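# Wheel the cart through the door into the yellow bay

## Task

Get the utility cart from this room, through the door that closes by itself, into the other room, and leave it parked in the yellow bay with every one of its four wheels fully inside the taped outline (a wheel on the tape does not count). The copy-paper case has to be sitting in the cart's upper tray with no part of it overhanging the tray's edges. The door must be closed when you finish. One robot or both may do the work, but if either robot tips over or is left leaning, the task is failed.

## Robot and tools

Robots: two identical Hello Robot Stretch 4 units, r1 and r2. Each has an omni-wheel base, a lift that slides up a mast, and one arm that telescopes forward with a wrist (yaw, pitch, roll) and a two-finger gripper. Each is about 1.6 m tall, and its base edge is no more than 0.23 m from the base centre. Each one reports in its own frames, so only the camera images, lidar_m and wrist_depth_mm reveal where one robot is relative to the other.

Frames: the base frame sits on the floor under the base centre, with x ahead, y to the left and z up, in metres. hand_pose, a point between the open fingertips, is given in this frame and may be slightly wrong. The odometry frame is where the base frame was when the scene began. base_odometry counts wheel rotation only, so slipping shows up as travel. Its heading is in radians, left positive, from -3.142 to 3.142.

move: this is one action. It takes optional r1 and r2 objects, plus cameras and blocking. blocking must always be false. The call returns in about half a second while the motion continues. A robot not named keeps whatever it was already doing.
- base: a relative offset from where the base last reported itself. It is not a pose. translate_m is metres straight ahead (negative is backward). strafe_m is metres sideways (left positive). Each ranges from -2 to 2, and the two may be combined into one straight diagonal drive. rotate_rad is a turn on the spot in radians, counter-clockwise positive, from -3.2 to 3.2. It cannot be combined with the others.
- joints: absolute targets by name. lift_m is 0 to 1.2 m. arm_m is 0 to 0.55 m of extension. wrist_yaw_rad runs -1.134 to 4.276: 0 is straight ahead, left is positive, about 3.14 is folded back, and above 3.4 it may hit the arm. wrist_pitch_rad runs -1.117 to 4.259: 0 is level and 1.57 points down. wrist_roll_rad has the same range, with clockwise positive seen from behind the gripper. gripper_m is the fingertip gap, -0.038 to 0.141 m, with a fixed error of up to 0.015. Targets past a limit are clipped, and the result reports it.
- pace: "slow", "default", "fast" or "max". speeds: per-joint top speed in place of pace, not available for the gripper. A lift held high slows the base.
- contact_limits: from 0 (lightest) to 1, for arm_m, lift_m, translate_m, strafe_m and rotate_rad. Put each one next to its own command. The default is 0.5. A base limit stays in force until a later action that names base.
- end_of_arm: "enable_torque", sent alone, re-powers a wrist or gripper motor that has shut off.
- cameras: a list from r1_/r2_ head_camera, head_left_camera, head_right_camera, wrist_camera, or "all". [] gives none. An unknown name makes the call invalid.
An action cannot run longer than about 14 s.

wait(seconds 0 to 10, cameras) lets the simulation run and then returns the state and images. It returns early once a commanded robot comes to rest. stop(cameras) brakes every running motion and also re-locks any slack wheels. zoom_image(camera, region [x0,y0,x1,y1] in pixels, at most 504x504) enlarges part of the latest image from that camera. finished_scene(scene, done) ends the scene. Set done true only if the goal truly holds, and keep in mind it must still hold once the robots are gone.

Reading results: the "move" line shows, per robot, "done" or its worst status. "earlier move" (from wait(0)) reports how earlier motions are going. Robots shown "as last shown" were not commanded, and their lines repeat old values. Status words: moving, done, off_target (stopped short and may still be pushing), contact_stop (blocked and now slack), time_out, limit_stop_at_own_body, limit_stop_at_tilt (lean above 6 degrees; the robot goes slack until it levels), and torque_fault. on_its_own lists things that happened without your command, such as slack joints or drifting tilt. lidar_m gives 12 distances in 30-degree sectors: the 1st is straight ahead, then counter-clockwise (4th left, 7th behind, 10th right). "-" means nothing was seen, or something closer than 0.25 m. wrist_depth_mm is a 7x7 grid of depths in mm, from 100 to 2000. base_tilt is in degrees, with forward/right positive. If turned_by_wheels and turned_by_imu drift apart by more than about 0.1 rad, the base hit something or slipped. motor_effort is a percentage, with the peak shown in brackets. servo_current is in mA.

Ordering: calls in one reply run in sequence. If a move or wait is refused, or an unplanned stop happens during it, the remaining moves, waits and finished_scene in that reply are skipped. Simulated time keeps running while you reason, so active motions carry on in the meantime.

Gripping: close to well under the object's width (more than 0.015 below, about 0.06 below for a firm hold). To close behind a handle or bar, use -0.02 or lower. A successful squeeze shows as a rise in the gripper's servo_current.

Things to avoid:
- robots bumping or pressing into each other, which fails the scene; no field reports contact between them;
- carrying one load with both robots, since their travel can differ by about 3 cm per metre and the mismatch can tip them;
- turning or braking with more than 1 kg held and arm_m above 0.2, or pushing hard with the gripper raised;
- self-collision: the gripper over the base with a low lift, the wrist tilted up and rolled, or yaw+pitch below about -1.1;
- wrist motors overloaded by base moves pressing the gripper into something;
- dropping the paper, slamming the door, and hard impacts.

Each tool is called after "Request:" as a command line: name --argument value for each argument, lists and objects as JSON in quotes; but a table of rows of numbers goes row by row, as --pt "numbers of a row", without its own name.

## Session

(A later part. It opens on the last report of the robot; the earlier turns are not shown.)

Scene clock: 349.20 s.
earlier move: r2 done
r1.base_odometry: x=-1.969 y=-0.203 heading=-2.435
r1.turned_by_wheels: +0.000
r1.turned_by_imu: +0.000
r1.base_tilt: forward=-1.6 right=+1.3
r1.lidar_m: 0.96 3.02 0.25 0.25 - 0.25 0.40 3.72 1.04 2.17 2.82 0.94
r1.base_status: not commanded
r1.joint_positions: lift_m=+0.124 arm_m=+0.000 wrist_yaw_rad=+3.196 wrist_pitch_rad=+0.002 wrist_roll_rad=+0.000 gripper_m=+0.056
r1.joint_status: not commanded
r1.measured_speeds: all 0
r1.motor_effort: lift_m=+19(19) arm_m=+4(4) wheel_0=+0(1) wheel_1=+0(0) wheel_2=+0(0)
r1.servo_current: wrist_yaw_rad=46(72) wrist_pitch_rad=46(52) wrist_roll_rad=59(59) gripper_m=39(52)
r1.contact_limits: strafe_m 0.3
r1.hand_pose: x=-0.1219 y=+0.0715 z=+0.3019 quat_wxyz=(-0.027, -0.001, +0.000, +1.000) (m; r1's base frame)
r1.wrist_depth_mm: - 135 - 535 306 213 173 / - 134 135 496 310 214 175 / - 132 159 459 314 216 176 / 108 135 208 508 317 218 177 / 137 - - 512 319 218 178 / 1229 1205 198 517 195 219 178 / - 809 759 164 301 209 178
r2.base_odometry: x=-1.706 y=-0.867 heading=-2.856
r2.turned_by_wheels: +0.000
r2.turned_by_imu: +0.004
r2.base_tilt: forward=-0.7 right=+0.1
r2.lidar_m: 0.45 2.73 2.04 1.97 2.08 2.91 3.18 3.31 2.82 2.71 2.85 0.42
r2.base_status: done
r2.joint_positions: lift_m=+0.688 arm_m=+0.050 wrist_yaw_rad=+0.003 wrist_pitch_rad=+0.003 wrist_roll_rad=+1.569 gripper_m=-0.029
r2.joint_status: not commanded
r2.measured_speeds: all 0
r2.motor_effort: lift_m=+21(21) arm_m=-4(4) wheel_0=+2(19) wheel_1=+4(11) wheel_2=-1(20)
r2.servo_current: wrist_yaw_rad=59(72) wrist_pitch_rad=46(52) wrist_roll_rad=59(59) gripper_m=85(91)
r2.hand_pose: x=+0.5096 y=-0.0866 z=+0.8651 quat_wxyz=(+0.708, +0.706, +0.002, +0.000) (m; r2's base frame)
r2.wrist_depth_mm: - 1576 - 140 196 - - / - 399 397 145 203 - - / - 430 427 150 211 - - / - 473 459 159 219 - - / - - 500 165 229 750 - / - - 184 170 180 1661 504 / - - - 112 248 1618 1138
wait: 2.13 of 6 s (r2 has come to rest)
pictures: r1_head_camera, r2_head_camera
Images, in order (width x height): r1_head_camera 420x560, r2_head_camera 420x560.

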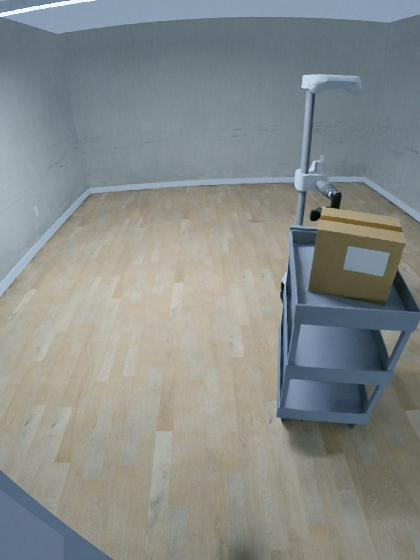

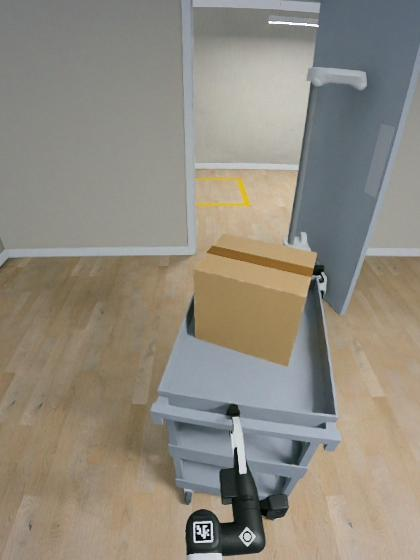

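Request:
move --r2 '{"base":{"strafe_m":0.1,"translate_m":0.02}}' --cameras '[]' --blocking false

Request:
wait --seconds 6 --cameras '[]'

Request:
move --r2 '{"base":{"translate_m":0.2}}' --cameras '[]' --blocking false

Request:
wait --seconds 6 --cameras '["r1_head_camera","r2_head_camera"]'

Scene clock: 357.20 s.
move: r2 moving
r1: as last shown
r1.lidar_m: 0.96 3.00 0.25 0.25 - 0.25 0.37 3.69 1.03 2.19 2.80 0.95
r1.servo_current: wrist_yaw_rad=52(59) wrist_pitch_rad=46(46) wrist_roll_rad=46(59) gripper_m=46(46)
r1.contact_limits: strafe_m 0.3
r1.wrist_depth_mm: - 135 - 539 306 213 174 / - 134 135 496 309 214 175 / - 132 159 455 312 216 176 / 108 135 208 504 317 217 177 / 137 - - 512 317 219 178 / 1229 1255 198 521 195 219 178 / - 820 759 164 301 210 178
r2.base_odometry: x=-1.703 y=-0.900 heading=-2.857
r2.turned_by_wheels: -0.002
r2.turned_by_imu: -0.001
r2.base_tilt: forward=-0.7 right=+0.1
r2.lidar_m: 0.43 2.71 2.02 1.92 2.04 2.86 3.16 3.32 2.85 2.75 2.88 0.43
r2.base_status: translate_m moving; strafe_m moving
r2.joint_positions: lift_m=+0.688 arm_m=+0.050 wrist_yaw_rad=-0.008 wrist_pitch_rad=+0.003 wrist_roll_rad=+1.569 gripper_m=-0.029
r2.joint_status: not commanded
r2.measured_speeds: translate_m=+0.024 strafe_m=+0.125 rotate_rad=-0.002 lift_m=+0.000 arm_m=+0.000 wrist_yaw_rad=-0.014 wrist_pitch_rad=+0.000 wrist_roll_rad=+0.000
r2.motor_effort: lift_m=+21(21) arm_m=-4(4) wheel_0=-17(17) wheel_1=+8(11) wheel_2=-12(13)
r2.servo_current: wrist_yaw_rad=46(59) wrist_pitch_rad=46(46) wrist_roll_rad=46(65) gripper_m=78(85)
r2.hand_pose: x=+0.5086 y=-0.0897 z=+0.8651 quat_wxyz=(+0.708, +0.706, -0.002, -0.004) (m; r2's base frame)
r2.wrist_depth_mm: - - - 143 199 - - / - 404 404 148 207 - - / - 427 421 154 213 - - / - 469 459 160 221 - - / - - 496 166 230 741 - / - - 182 171 180 1537 508 / - - - 112 246 1618 1138
pictures: none
No camera images: "cameras" was empty.

Scene clock: 358.23 s.
earlier move: r2 done
r1.base_odometry: x=-1.969 y=-0.203 heading=-2.435
r1.turned_by_wheels: +0.000
r1.turned_by_imu: +0.000
r1.base_tilt: forward=-1.6 right=+1.3
r1.lidar_m: 1.00 3.01 0.25 0.25 - 0.25 0.39 3.71 1.05 2.16 2.81 0.97
r1.base_status: not commanded
r1.joint_positions: lift_m=+0.124 arm_m=+0.000 wrist_yaw_rad=+3.196 wrist_pitch_rad=+0.002 wrist_roll_rad=+0.000 gripper_m=+0.056
r1.joint_status: not commanded
r1.measured_speeds: all 0
r1.motor_effort: lift_m=+19(19) arm_m=+4(4) wheel_0=+0(1) wheel_1=+0(0) wheel_2=+0(0)
r1.servo_current: wrist_yaw_rad=52(72) wrist_pitch_rad=39(46) wrist_roll_rad=52(65) gripper_m=39(46)
r1.contact_limits: strafe_m 0.3
r1.hand_pose: x=-0.1219 y=+0.0715 z=+0.3019 quat_wxyz=(-0.027, -0.001, +0.000, +1.000) (m; r1's base frame)
r1.wrist_depth_mm: - 135 - 539 306 213 174 / - 135 135 500 310 215 174 / - 132 159 459 314 216 176 / 108 135 208 504 317 217 177 / 137 - - 517 319 218 178 / 1229 1229 198 517 195 219 178 / - 820 759 164 301 210 178
r2.base_odometry: x=-1.697 y=-0.969 heading=-2.857
r2.turned_by_wheels: +0.000
r2.turned_by_imu: +0.000
r2.base_tilt: forward=-0.6 right=+0.1
r2.lidar_m: 0.47 2.62 1.92 1.86 1.97 2.77 3.20 3.34 2.90 2.82 2.95 0.41
r2.base_status: done
r2.joint_positions: lift_m=+0.688 arm_m=+0.050 wrist_yaw_rad=-0.004 wrist_pitch_rad=+0.003 wrist_roll_rad=+1.569 gripper_m=-0.029
r2.joint_status: not commanded
r2.measured_speeds: all 0
r2.motor_effort: lift_m=+21(21) arm_m=-4(4) wheel_0=-7(19) wheel_1=+0(11) wheel_2=-7(13)
r2.servo_current: wrist_yaw_rad=59(65) wrist_pitch_rad=46(46) wrist_roll_rad=59(65) gripper_m=85(91)
r2.hand_pose: x=+0.5089 y=-0.0887 z=+0.8651 quat_wxyz=(+0.708, +0.706, +0.000, -0.003) (m; r2's base frame)
r2.wrist_depth_mm: - 366 370 125 180 - - / - 389 387 132 191 - - / - 427 427 139 202 - - / - 488 466 150 214 - - / - - 530 158 228 1661 - / - - 183 169 179 1537 496 / - - - 112 - 1618 1205
wait: 1.03 of 6 s (r2 has come to rest)
pictures: none
No camera images: "cameras" was empty.

Scene clock: 358.73 s.
move: r2 moving
r1: as last shown
r1.lidar_m: 0.97 3.04 0.25 0.25 - 0.25 0.35 3.71 1.04 2.19 2.80 0.96
r1.motor_effort: lift_m=+19(19) arm_m=+4(4) wheel_0=+0(0) wheel_1=+0(0) wheel_2=+0(0)
r1.servo_current: wrist_yaw_rad=39(59) wrist_pitch_rad=33(52) wrist_roll_rad=72(72) gripper_m=39(46)
r1.contact_limits: strafe_m 0.3
r1.wrist_depth_mm: - 134 - 539 307 213 173 / - 134 135 500 309 215 174 / - 132 159 459 312 216 176 / 108 135 208 504 315 217 177 / 137 - - 512 319 218 178 / 1229 1255 198 517 195 219 178 / - 820 759 164 301 209 178
r2.base_odometry: x=-1.727 y=-0.977 heading=-2.856
r2.turned_by_wheels: +0.001
r2.turned_by_imu: +0.001
r2.base_tilt: forward=-0.7 right=+0.0
r2.lidar_m: 0.45 2.61 1.94 1.87 1.97 2.76 3.24 3.36 2.91 2.81 2.96 0.42
r2.base_status: translate_m moving
r2.joint_positions: lift_m=+0.688 arm_m=+0.050 wrist_yaw_rad=-0.001 wrist_pitch_rad=+0.003 wrist_roll_rad=+1.569 gripper_m=-0.029
r2.joint_status: not commanded
r2.measured_speeds: translate_m=+0.122 strafe_m=+0.001 rotate_rad=+0.003 lift_m=+0.000 arm_m=+0.000 wrist_yaw_rad=+0.029 wrist_pitch_rad=+0.000 wrist_roll_rad=+0.000
r2.motor_effort: lift_m=+21(21) arm_m=-2(4) wheel_0=+11(13) wheel_1=+9(10) wheel_2=-15(17)
r2.servo_current: wrist_yaw_rad=46(59) wrist_pitch_rad=33(46) wrist_roll_rad=46(59) gripper_m=85(91)
r2.hand_pose: x=+0.5092 y=-0.0878 z=+0.8651 quat_wxyz=(+0.708, +0.706, +0.001, -0.002) (m; r2's base frame)
r2.wrist_depth_mm: - 353 357 113 169 - - / - 382 387 121 181 - - / - 430 424 129 193 - - / - 496 473 139 206 - - / - - - 150 223 1618 554 / - - 186 163 180 1499 480 / - - - 112 - 1618 1229
pictures: none
No camera images: "cameras" was empty.

Scene clock: 360.30 s.
earlier move: r2 done
r1.base_odometry: x=-1.969 y=-0.203 heading=-2.435
r1.turned_by_wheels: +0.000
r1.turned_by_imu: +0.000
r1.base_tilt: forward=-1.6 right=+1.3
r1.lidar_m: 0.88 3.04 0.25 0.25 - 0.25 0.37 3.69 1.05 2.21 2.81 0.82
r1.base_status: not commanded
r1.joint_positions: lift_m=+0.124 arm_m=+0.000 wrist_yaw_rad=+3.196 wrist_pitch_rad=+0.002 wrist_roll_rad=+0.000 gripper_m=+0.056
r1.joint_status: not commanded
r1.measured_speeds: all 0
r1.motor_effort: lift_m=+19(20) arm_m=+4(4) wheel_0=+0(1) wheel_1=+0(0) wheel_2=+0(0)
r1.servo_current: wrist_yaw_rad=52(65) wrist_pitch_rad=46(52) wrist_roll_rad=33(72) gripper_m=39(52)
r1.contact_limits: strafe_m 0.3
r1.hand_pose: x=-0.1219 y=+0.0715 z=+0.3019 quat_wxyz=(-0.027, -0.001, +0.000, +1.000) (m; r1's base frame)
r1.wrist_depth_mm: - 135 - 535 306 213 173 / - 134 135 496 309 214 174 / - 132 160 455 314 216 176 / 108 135 208 504 314 217 177 / 137 - - 512 319 218 178 / 1229 1255 198 521 194 218 178 / - 809 759 164 303 210 178
r2.base_odometry: x=-1.889 y=-1.025 heading=-2.857
r2.turned_by_wheels: +0.000
r2.turned_by_imu: +0.001
r2.base_tilt: forward=-0.7 right=+0.1
r2.lidar_m: 0.48 2.52 1.95 1.86 1.95 2.77 3.43 3.54 2.89 2.82 3.00 0.40
r2.base_status: done
r2.joint_positions: lift_m=+0.688 arm_m=+0.050 wrist_yaw_rad=+0.003 wrist_pitch_rad=+0.003 wrist_roll_rad=+1.569 gripper_m=-0.029
r2.joint_status: not commanded
r2.measured_speeds: all 0
r2.motor_effort: lift_m=+21(21) arm_m=+4(4) wheel_0=+4(19) wheel_1=+5(11) wheel_2=-4(17)
r2.servo_current: wrist_yaw_rad=39(59) wrist_pitch_rad=46(52) wrist_roll_rad=52(59) gripper_m=85(91)
r2.hand_pose: x=+0.5095 y=-0.0866 z=+0.8651 quat_wxyz=(+0.708, +0.706, +0.002, +0.000) (m; r2's base frame)
r2.wrist_depth_mm: - 342 343 - 157 - - / - 379 379 111 170 170 - / - 442 433 119 184 - - / - - 496 130 202 661 - / - - - 144 224 1618 512 / - - 185 161 179 1537 473 / - - - 112 343 343 1205
wait: 1.57 of 6 s (r2 has come to rest)
pictures: r1_head_camera, r2_head_camera
Images, in order (width x height): r1_head_camera 420x560, r2_head_camera 420x560.

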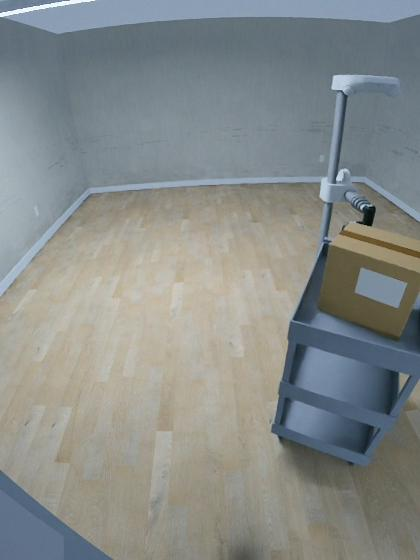

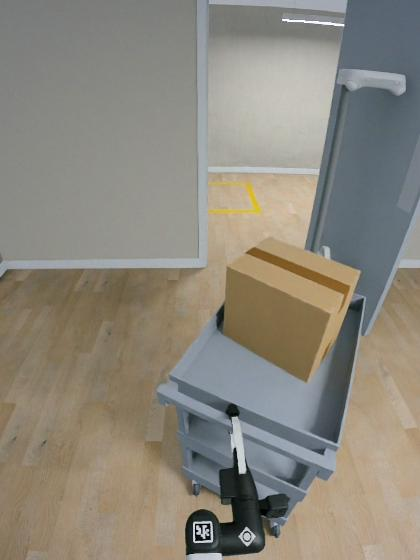

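Request:
move --r2 '{"base":{"translate_m":-0.3,"strafe_m":-0.15}}' --cameras '[]' --blocking false

Request:
wait --seconds 6 --cameras '["r1_head_camera","r2_head_camera"]'

Scene clock: 365.17 s.
move: r2 moving
r1: as last shown
r1.lidar_m: 0.90 3.02 0.25 0.26 - 0.25 0.34 3.68 1.05 2.17 2.80 0.84
r1.servo_current: wrist_yaw_rad=46(65) wrist_pitch_rad=46(46) wrist_roll_rad=52(65) gripper_m=39(46)
r1.contact_limits: strafe_m 0.3
r1.wrist_depth_mm: - 135 - 535 306 213 173 / - 134 134 500 309 213 175 / - 132 159 455 314 216 176 / 108 135 208 508 317 217 177 / 137 - - 512 319 219 177 / 1229 1229 198 517 194 219 178 / - 809 768 164 300 209 178
r2.base_odometry: x=-1.863 y=-1.001 heading=-2.856
r2.turned_by_wheels: +0.000
r2.turned_by_imu: +0.001
r2.base_tilt: forward=-0.6 right=+0.1
r2.lidar_m: 0.47 2.54 1.96 1.87 1.97 2.81 3.39 3.53 2.91 2.81 2.96 0.39
r2.base_status: translate_m moving; strafe_m moving
r2.joint_positions: lift_m=+0.688 arm_m=+0.050 wrist_yaw_rad=+0.003 wrist_pitch_rad=+0.003 wrist_roll_rad=+1.569 gripper_m=-0.029
r2.joint_status: not commanded
r2.measured_speeds: translate_m=-0.124 strafe_m=-0.061 rotate_rad=-0.001 lift_m=+0.000 arm_m=+0.000 wrist_yaw_rad=+0.000 wrist_pitch_rad=+0.000 wrist_roll_rad=+0.000
r2.motor_effort: lift_m=+21(21) arm_m=-4(4) wheel_0=+1(8) wheel_1=-10(11) wheel_2=+18(18)
r2.servo_current: wrist_yaw_rad=52(52) wrist_pitch_rad=46(46) wrist_roll_rad=59(59) gripper_m=85(91)
r2.hand_pose: x=+0.5096 y=-0.0865 z=+0.8651 quat_wxyz=(+0.708, +0.706, +0.002, +0.000) (m; r2's base frame)
r2.wrist_depth_mm: - 345 343 - 160 - - / - 382 382 115 173 174 - / - 436 430 122 186 - - / - - 492 135 205 699 - / - - - 146 224 1756 517 / - - 184 165 179 1499 484 / - - - 112 - 1808 1138
pictures: none
No camera images: "cameras" was empty.

Scene clock: 367.13 s.
earlier move: r2 done
r1.base_odometry: x=-1.969 y=-0.203 heading=-2.435
r1.turned_by_wheels: +0.000
r1.turned_by_imu: +0.000
r1.base_tilt: forward=-1.6 right=+1.3
r1.lidar_m: 1.00 3.00 0.25 0.25 - 0.25 0.39 3.71 1.06 2.19 2.80 0.97
r1.base_status: not commanded
r1.joint_positions: lift_m=+0.124 arm_m=+0.000 wrist_yaw_rad=+3.196 wrist_pitch_rad=+0.002 wrist_roll_rad=+0.000 gripper_m=+0.056
r1.joint_status: not commanded
r1.measured_speeds: all 0
r1.motor_effort: lift_m=+19(20) arm_m=+4(4) wheel_0=+0(1) wheel_1=+0(0) wheel_2=+0(0)
r1.servo_current: wrist_yaw_rad=52(65) wrist_pitch_rad=46(46) wrist_roll_rad=33(65) gripper_m=46(46)
r1.contact_limits: strafe_m 0.3
r1.hand_pose: x=-0.1219 y=+0.0715 z=+0.3019 quat_wxyz=(-0.027, -0.001, +0.000, +1.000) (m; r1's base frame)
r1.wrist_depth_mm: - 135 - 535 307 213 174 / - 134 135 492 310 214 174 / - 132 159 455 312 216 176 / 108 135 208 504 317 217 177 / 137 - - 517 317 218 178 / 1229 1229 199 521 195 218 178 / - 809 759 164 301 210 178
r2.base_odometry: x=-1.643 y=-0.797 heading=-2.857
r2.turned_by_wheels: -0.001
r2.turned_by_imu: -0.001
r2.base_tilt: forward=-0.6 right=+0.0
r2.lidar_m: 0.44 2.82 2.10 1.99 2.14 3.01 3.10 3.23 2.73 2.66 2.79 0.44
r2.base_status: done
r2.joint_positions: lift_m=+0.688 arm_m=+0.050 wrist_yaw_rad=-0.003 wrist_pitch_rad=+0.003 wrist_roll_rad=+1.569 gripper_m=-0.029
r2.joint_status: not commanded
r2.measured_speeds: all 0
r2.motor_effort: lift_m=+21(21) arm_m=-4(4) wheel_0=-5(11) wheel_1=-3(15) wheel_2=+3(20)
r2.servo_current: wrist_yaw_rad=52(59) wrist_pitch_rad=39(52) wrist_roll_rad=39(59) gripper_m=78(91)
r2.hand_pose: x=+0.5090 y=-0.0883 z=+0.8651 quat_wxyz=(+0.708, +0.706, +0.000, -0.002) (m; r2's base frame)
r2.wrist_depth_mm: - - - 158 216 1618 - / - - - 161 220 - - / - 430 427 163 224 - - / - 452 452 167 228 - - / - 480 477 169 232 - - / - - 183 172 180 668 - / - - - 112 240 1537 492
wait: 1.97 of 6 s (r2 has come to rest)
pictures: r1_head_camera, r2_head_camera
Images, in order (width x height): r1_head_camera 420x560, r2_head_camera 420x560.

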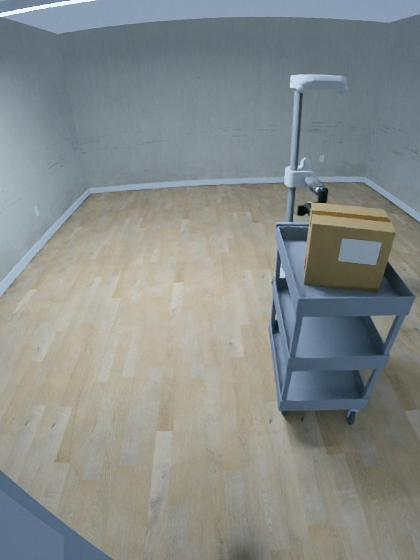

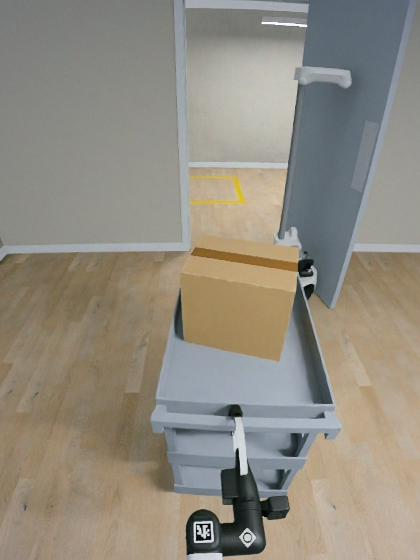

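Request:
move --r2 '{"base":{"strafe_m":-0.03,"translate_m":0.25}}' --cameras '[]' --blocking false

Request:
wait --seconds 6 --cameras '["r1_head_right_camera","r2_head_camera"]'

Scene clock: 373.33 s.
move: r2 moving
r1: as last shown
r1.lidar_m: 1.01 3.01 0.25 0.25 - 0.25 0.37 3.68 1.03 2.16 2.82 0.98
r1.motor_effort: lift_m=+19(19) arm_m=+4(4) wheel_0=+0(1) wheel_1=+0(0) wheel_2=+0(0)
r1.servo_current: wrist_yaw_rad=52(59) wrist_pitch_rad=52(52) wrist_roll_rad=39(59) gripper_m=39(46)
r1.contact_limits: strafe_m 0.3
r1.wrist_depth_mm: - 135 - 539 306 213 174 / - 134 135 496 310 214 174 / - 132 159 455 312 216 176 / 108 135 208 504 315 217 177 / 137 - - 512 317 219 178 / 1205 1229 198 517 194 219 178 / - 820 759 164 301 210 178
r2.base_odometry: x=-1.674 y=-0.802 heading=-2.856
r2.turned_by_wheels: +0.001
r2.turned_by_imu: +0.002
r2.base_tilt: forward=-0.7 right=+0.1
r2.lidar_m: 0.43 0.48 2.10 2.01 2.11 2.96 3.13 3.26 2.77 2.67 2.81 0.41
r2.base_status: translate_m moving; strafe_m moving
r2.joint_positions: lift_m=+0.688 arm_m=+0.050 wrist_yaw_rad=+0.002 wrist_pitch_rad=+0.003 wrist_roll_rad=+1.569 gripper_m=-0.029
r2.joint_status: not commanded
r2.measured_speeds: translate_m=+0.123 strafe_m=-0.015 rotate_rad=+0.006 lift_m=+0.000 arm_m=+0.000 wrist_yaw_rad=+0.041 wrist_pitch_rad=+0.000 wrist_roll_rad=+0.000
r2.motor_effort: lift_m=+21(21) arm_m=+4(4) wheel_0=+16(16) wheel_1=+7(9) wheel_2=-13(17)
r2.servo_current: wrist_yaw_rad=46(52) wrist_pitch_rad=46(46) wrist_roll_rad=46(59) gripper_m=85(91)
r2.hand_pose: x=+0.5094 y=-0.0869 z=+0.8651 quat_wxyz=(+0.708, +0.706, +0.002, -0.001) (m; r2's base frame)
r2.wrist_depth_mm: - - - 150 207 - - / - 1756 445 155 212 - - / - 424 421 158 218 - - / - 462 449 163 224 - - / - - 484 167 230 - - / - - 185 170 180 640 - / - - - 112 240 1537 477
pictures: none
No camera images: "cameras" was empty.

Scene clock: 375.13 s.
earlier move: r2 done
r1.base_odometry: x=-1.969 y=-0.203 heading=-2.435
r1.turned_by_wheels: +0.000
r1.turned_by_imu: +0.000
r1.base_tilt: forward=-1.6 right=+1.3
r1.lidar_m: 0.85 3.01 0.25 0.25 - 0.25 0.34 3.71 1.05 2.19 2.80 0.74
r1.base_status: not commanded
r1.joint_positions: lift_m=+0.124 arm_m=+0.000 wrist_yaw_rad=+3.196 wrist_pitch_rad=+0.002 wrist_roll_rad=+0.000 gripper_m=+0.056
r1.joint_status: not commanded
r1.measured_speeds: all 0
r1.motor_effort: lift_m=+19(19) arm_m=+4(4) wheel_0=+0(1) wheel_1=+0(0) wheel_2=+0(0)
r1.servo_current: wrist_yaw_rad=65(65) wrist_pitch_rad=39(52) wrist_roll_rad=39(78) gripper_m=46(46)
r1.contact_limits: strafe_m 0.3
r1.hand_pose: x=-0.1219 y=+0.0715 z=+0.3019 quat_wxyz=(-0.027, -0.001, +0.000, +1.000) (m; r1's base frame)
r1.wrist_depth_mm: - 134 - 539 306 213 173 / - 134 135 496 310 214 175 / - 132 159 459 312 216 176 / 108 135 207 508 315 218 177 / 137 - - 517 317 218 178 / 1255 1229 198 517 194 219 178 / - 809 759 164 301 210 178
r2.base_odometry: x=-1.891 y=-0.838 heading=-2.857
r2.turned_by_wheels: -0.001
r2.turned_by_imu: -0.002
r2.base_tilt: forward=-0.6 right=+0.1
r2.lidar_m: 0.43 2.53 2.13 2.04 2.14 3.00 3.36 3.50 2.76 2.65 2.78 0.43
r2.base_status: done
r2.joint_positions: lift_m=+0.688 arm_m=+0.050 wrist_yaw_rad=-0.006 wrist_pitch_rad=+0.003 wrist_roll_rad=+1.569 gripper_m=-0.029
r2.joint_status: not commanded
r2.measured_speeds: all 0
r2.motor_effort: lift_m=+21(21) arm_m=+4(4) wheel_0=-1(20) wheel_1=+2(10) wheel_2=-7(18)
r2.servo_current: wrist_yaw_rad=59(65) wrist_pitch_rad=39(46) wrist_roll_rad=46(65) gripper_m=78(91)
r2.hand_pose: x=+0.5087 y=-0.0892 z=+0.8651 quat_wxyz=(+0.708, +0.706, -0.001, -0.003) (m; r2's base frame)
r2.wrist_depth_mm: - - - 153 210 - - / - 410 413 157 213 - - / - 427 421 160 220 - - / - 462 449 223 224 - - / - - 477 168 230 - - / - - 182 172 180 640 - / - - - 112 241 1618 492
wait: 1.80 of 6 s (r2 has come to rest)
pictures: r1_head_right_camera, r2_head_camera
Images, in order (width x height): r1_head_right_camera 420x672, r2_head_camera 420x560.

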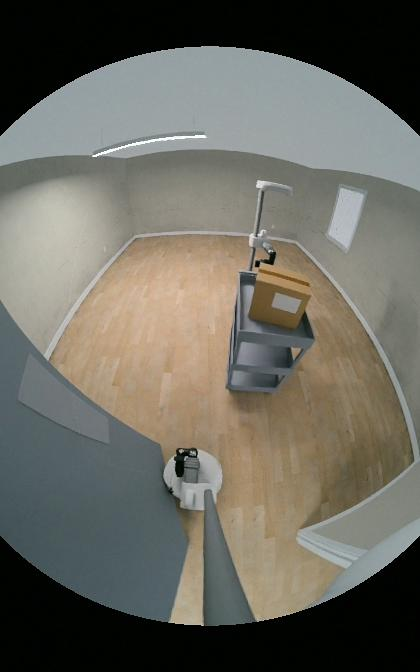

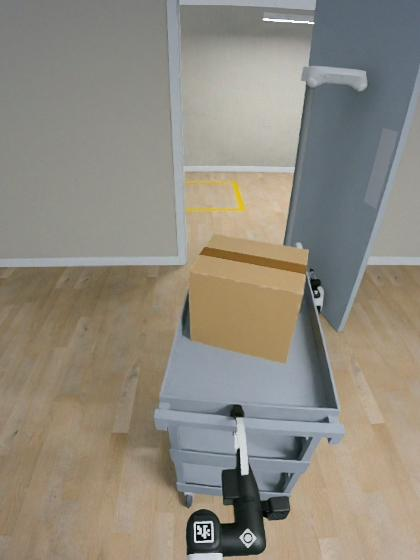

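Request:
move --r2 '{"base":{"strafe_m":-0.11,"translate_m":0.2}}' --cameras '[]' --blocking false

Request:
wait --seconds 6 --cameras '["r1_head_right_camera","r2_head_camera"]'

Scene clock: 379.97 s.
move: r2 moving
r1: as last shown
r1.lidar_m: 0.87 3.00 0.25 0.26 - 0.25 0.38 3.71 1.05 2.15 2.81 0.72
r1.motor_effort: lift_m=+19(19) arm_m=+4(4) wheel_0=+0(0) wheel_1=+0(0) wheel_2=+0(0)
r1.servo_current: wrist_yaw_rad=33(52) wrist_pitch_rad=46(52) wrist_roll_rad=46(72) gripper_m=39(46)
r1.contact_limits: strafe_m 0.3
r1.wrist_depth_mm: - 135 - 539 306 213 174 / - 134 135 496 310 214 174 / - 132 159 455 312 216 176 / 108 135 208 504 315 218 177 / 137 - - 512 317 219 178 / 1255 1229 198 521 194 219 178 / - 820 750 165 303 210 178
r2.base_odometry: x=-1.926 y=-0.830 heading=-2.857
r2.turned_by_wheels: +0.000
r2.turned_by_imu: +0.001
r2.base_tilt: forward=-0.7 right=+0.1
r2.lidar_m: 0.44 2.50 2.12 2.07 2.17 3.04 3.42 3.51 2.71 2.64 2.77 0.45
r2.base_status: translate_m moving; strafe_m moving
r2.joint_positions: lift_m=+0.688 arm_m=+0.050 wrist_yaw_rad=-0.003 wrist_pitch_rad=+0.003 wrist_roll_rad=+1.569 gripper_m=-0.029
r2.joint_status: not commanded
r2.measured_speeds: translate_m=+0.121 strafe_m=-0.067 rotate_rad=+0.006 lift_m=+0.000 arm_m=+0.000 wrist_yaw_rad=+0.018 wrist_pitch_rad=+0.000 wrist_roll_rad=+0.000
r2.motor_effort: lift_m=+21(21) arm_m=+4(4) wheel_0=+10(14) wheel_1=+4(6) wheel_2=-14(21)
r2.servo_current: wrist_yaw_rad=52(72) wrist_pitch_rad=46(52) wrist_roll_rad=46(52) gripper_m=85(91)
r2.hand_pose: x=+0.5090 y=-0.0884 z=+0.8651 quat_wxyz=(+0.708, +0.706, +0.000, -0.002) (m; r2's base frame)
r2.wrist_depth_mm: - - - 151 207 - - / - 424 410 155 213 - - / - 427 424 159 219 - - / - 466 452 163 224 - - / - - 480 167 229 - - / - - 184 171 180 647 535 / - - - 112 242 1618 492
pictures: none
No camera images: "cameras" was empty.

Scene clock: 381.53 s.
earlier move: r2 done
r1.base_odometry: x=-1.969 y=-0.203 heading=-2.435
r1.turned_by_wheels: +0.000
r1.turned_by_imu: +0.000
r1.base_tilt: forward=-1.6 right=+1.3
r1.lidar_m: 0.74 3.02 0.25 0.25 - 0.25 0.38 3.69 1.04 2.18 0.69 0.51
r1.base_status: not commanded
r1.joint_positions: lift_m=+0.124 arm_m=+0.000 wrist_yaw_rad=+3.196 wrist_pitch_rad=+0.002 wrist_roll_rad=+0.000 gripper_m=+0.056
r1.joint_status: not commanded
r1.measured_speeds: all 0
r1.motor_effort: lift_m=+19(19) arm_m=+4(4) wheel_0=+0(1) wheel_1=+0(0) wheel_2=+0(0)
r1.servo_current: wrist_yaw_rad=52(65) wrist_pitch_rad=46(52) wrist_roll_rad=65(72) gripper_m=46(46)
r1.contact_limits: strafe_m 0.3
r1.hand_pose: x=-0.1219 y=+0.0715 z=+0.3019 quat_wxyz=(-0.027, -0.001, +0.000, +1.000) (m; r1's base frame)
r1.wrist_depth_mm: - 134 - 539 306 213 174 / - 134 135 496 310 214 175 / - 132 159 455 312 216 176 / 108 135 208 504 315 216 177 / 137 - - 517 317 219 178 / 1229 1255 198 517 195 219 178 / - 820 759 164 301 209 178
r2.base_odometry: x=-2.114 y=-0.788 heading=-2.857
r2.turned_by_wheels: +0.000
r2.turned_by_imu: +0.002
r2.base_tilt: forward=-0.7 right=+0.1
r2.lidar_m: 0.44 0.49 2.22 2.15 2.27 3.17 3.61 3.51 2.62 2.54 2.68 0.46
r2.base_status: done
r2.joint_positions: lift_m=+0.688 arm_m=+0.050 wrist_yaw_rad=+0.004 wrist_pitch_rad=+0.003 wrist_roll_rad=+1.569 gripper_m=-0.029
r2.joint_status: not commanded
r2.measured_speeds: all 0
r2.motor_effort: lift_m=+21(21) arm_m=-4(4) wheel_0=+3(22) wheel_1=+5(7) wheel_2=-1(21)
r2.servo_current: wrist_yaw_rad=52(72) wrist_pitch_rad=39(52) wrist_roll_rad=52(59) gripper_m=85(91)
r2.hand_pose: x=+0.5097 y=-0.0862 z=+0.8651 quat_wxyz=(+0.708, +0.706, +0.003, +0.000) (m; r2's base frame)
r2.wrist_depth_mm: - - - 157 216 1118 - / 1983 1229 517 160 219 - - / 1983 430 424 163 223 - - / 1983 452 449 166 226 - - / - 477 473 170 230 - - / - - 185 171 179 654 - / - - - 112 238 1537 492
wait: 1.57 of 6 s (r2 has come to rest)
pictures: r1_head_right_camera, r2_head_camera
Images, in order (width x height): r1_head_right_camera 420x672, r2_head_camera 420x560.

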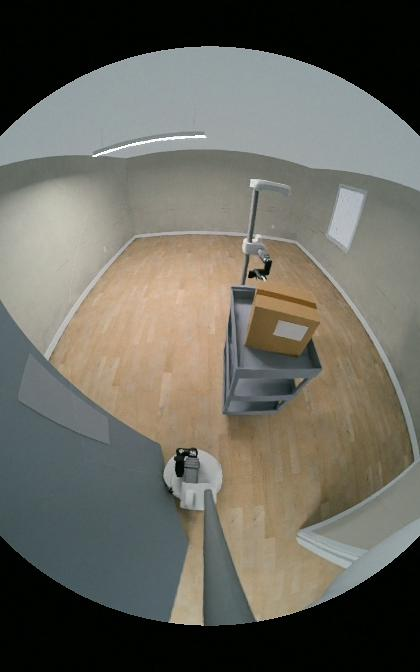

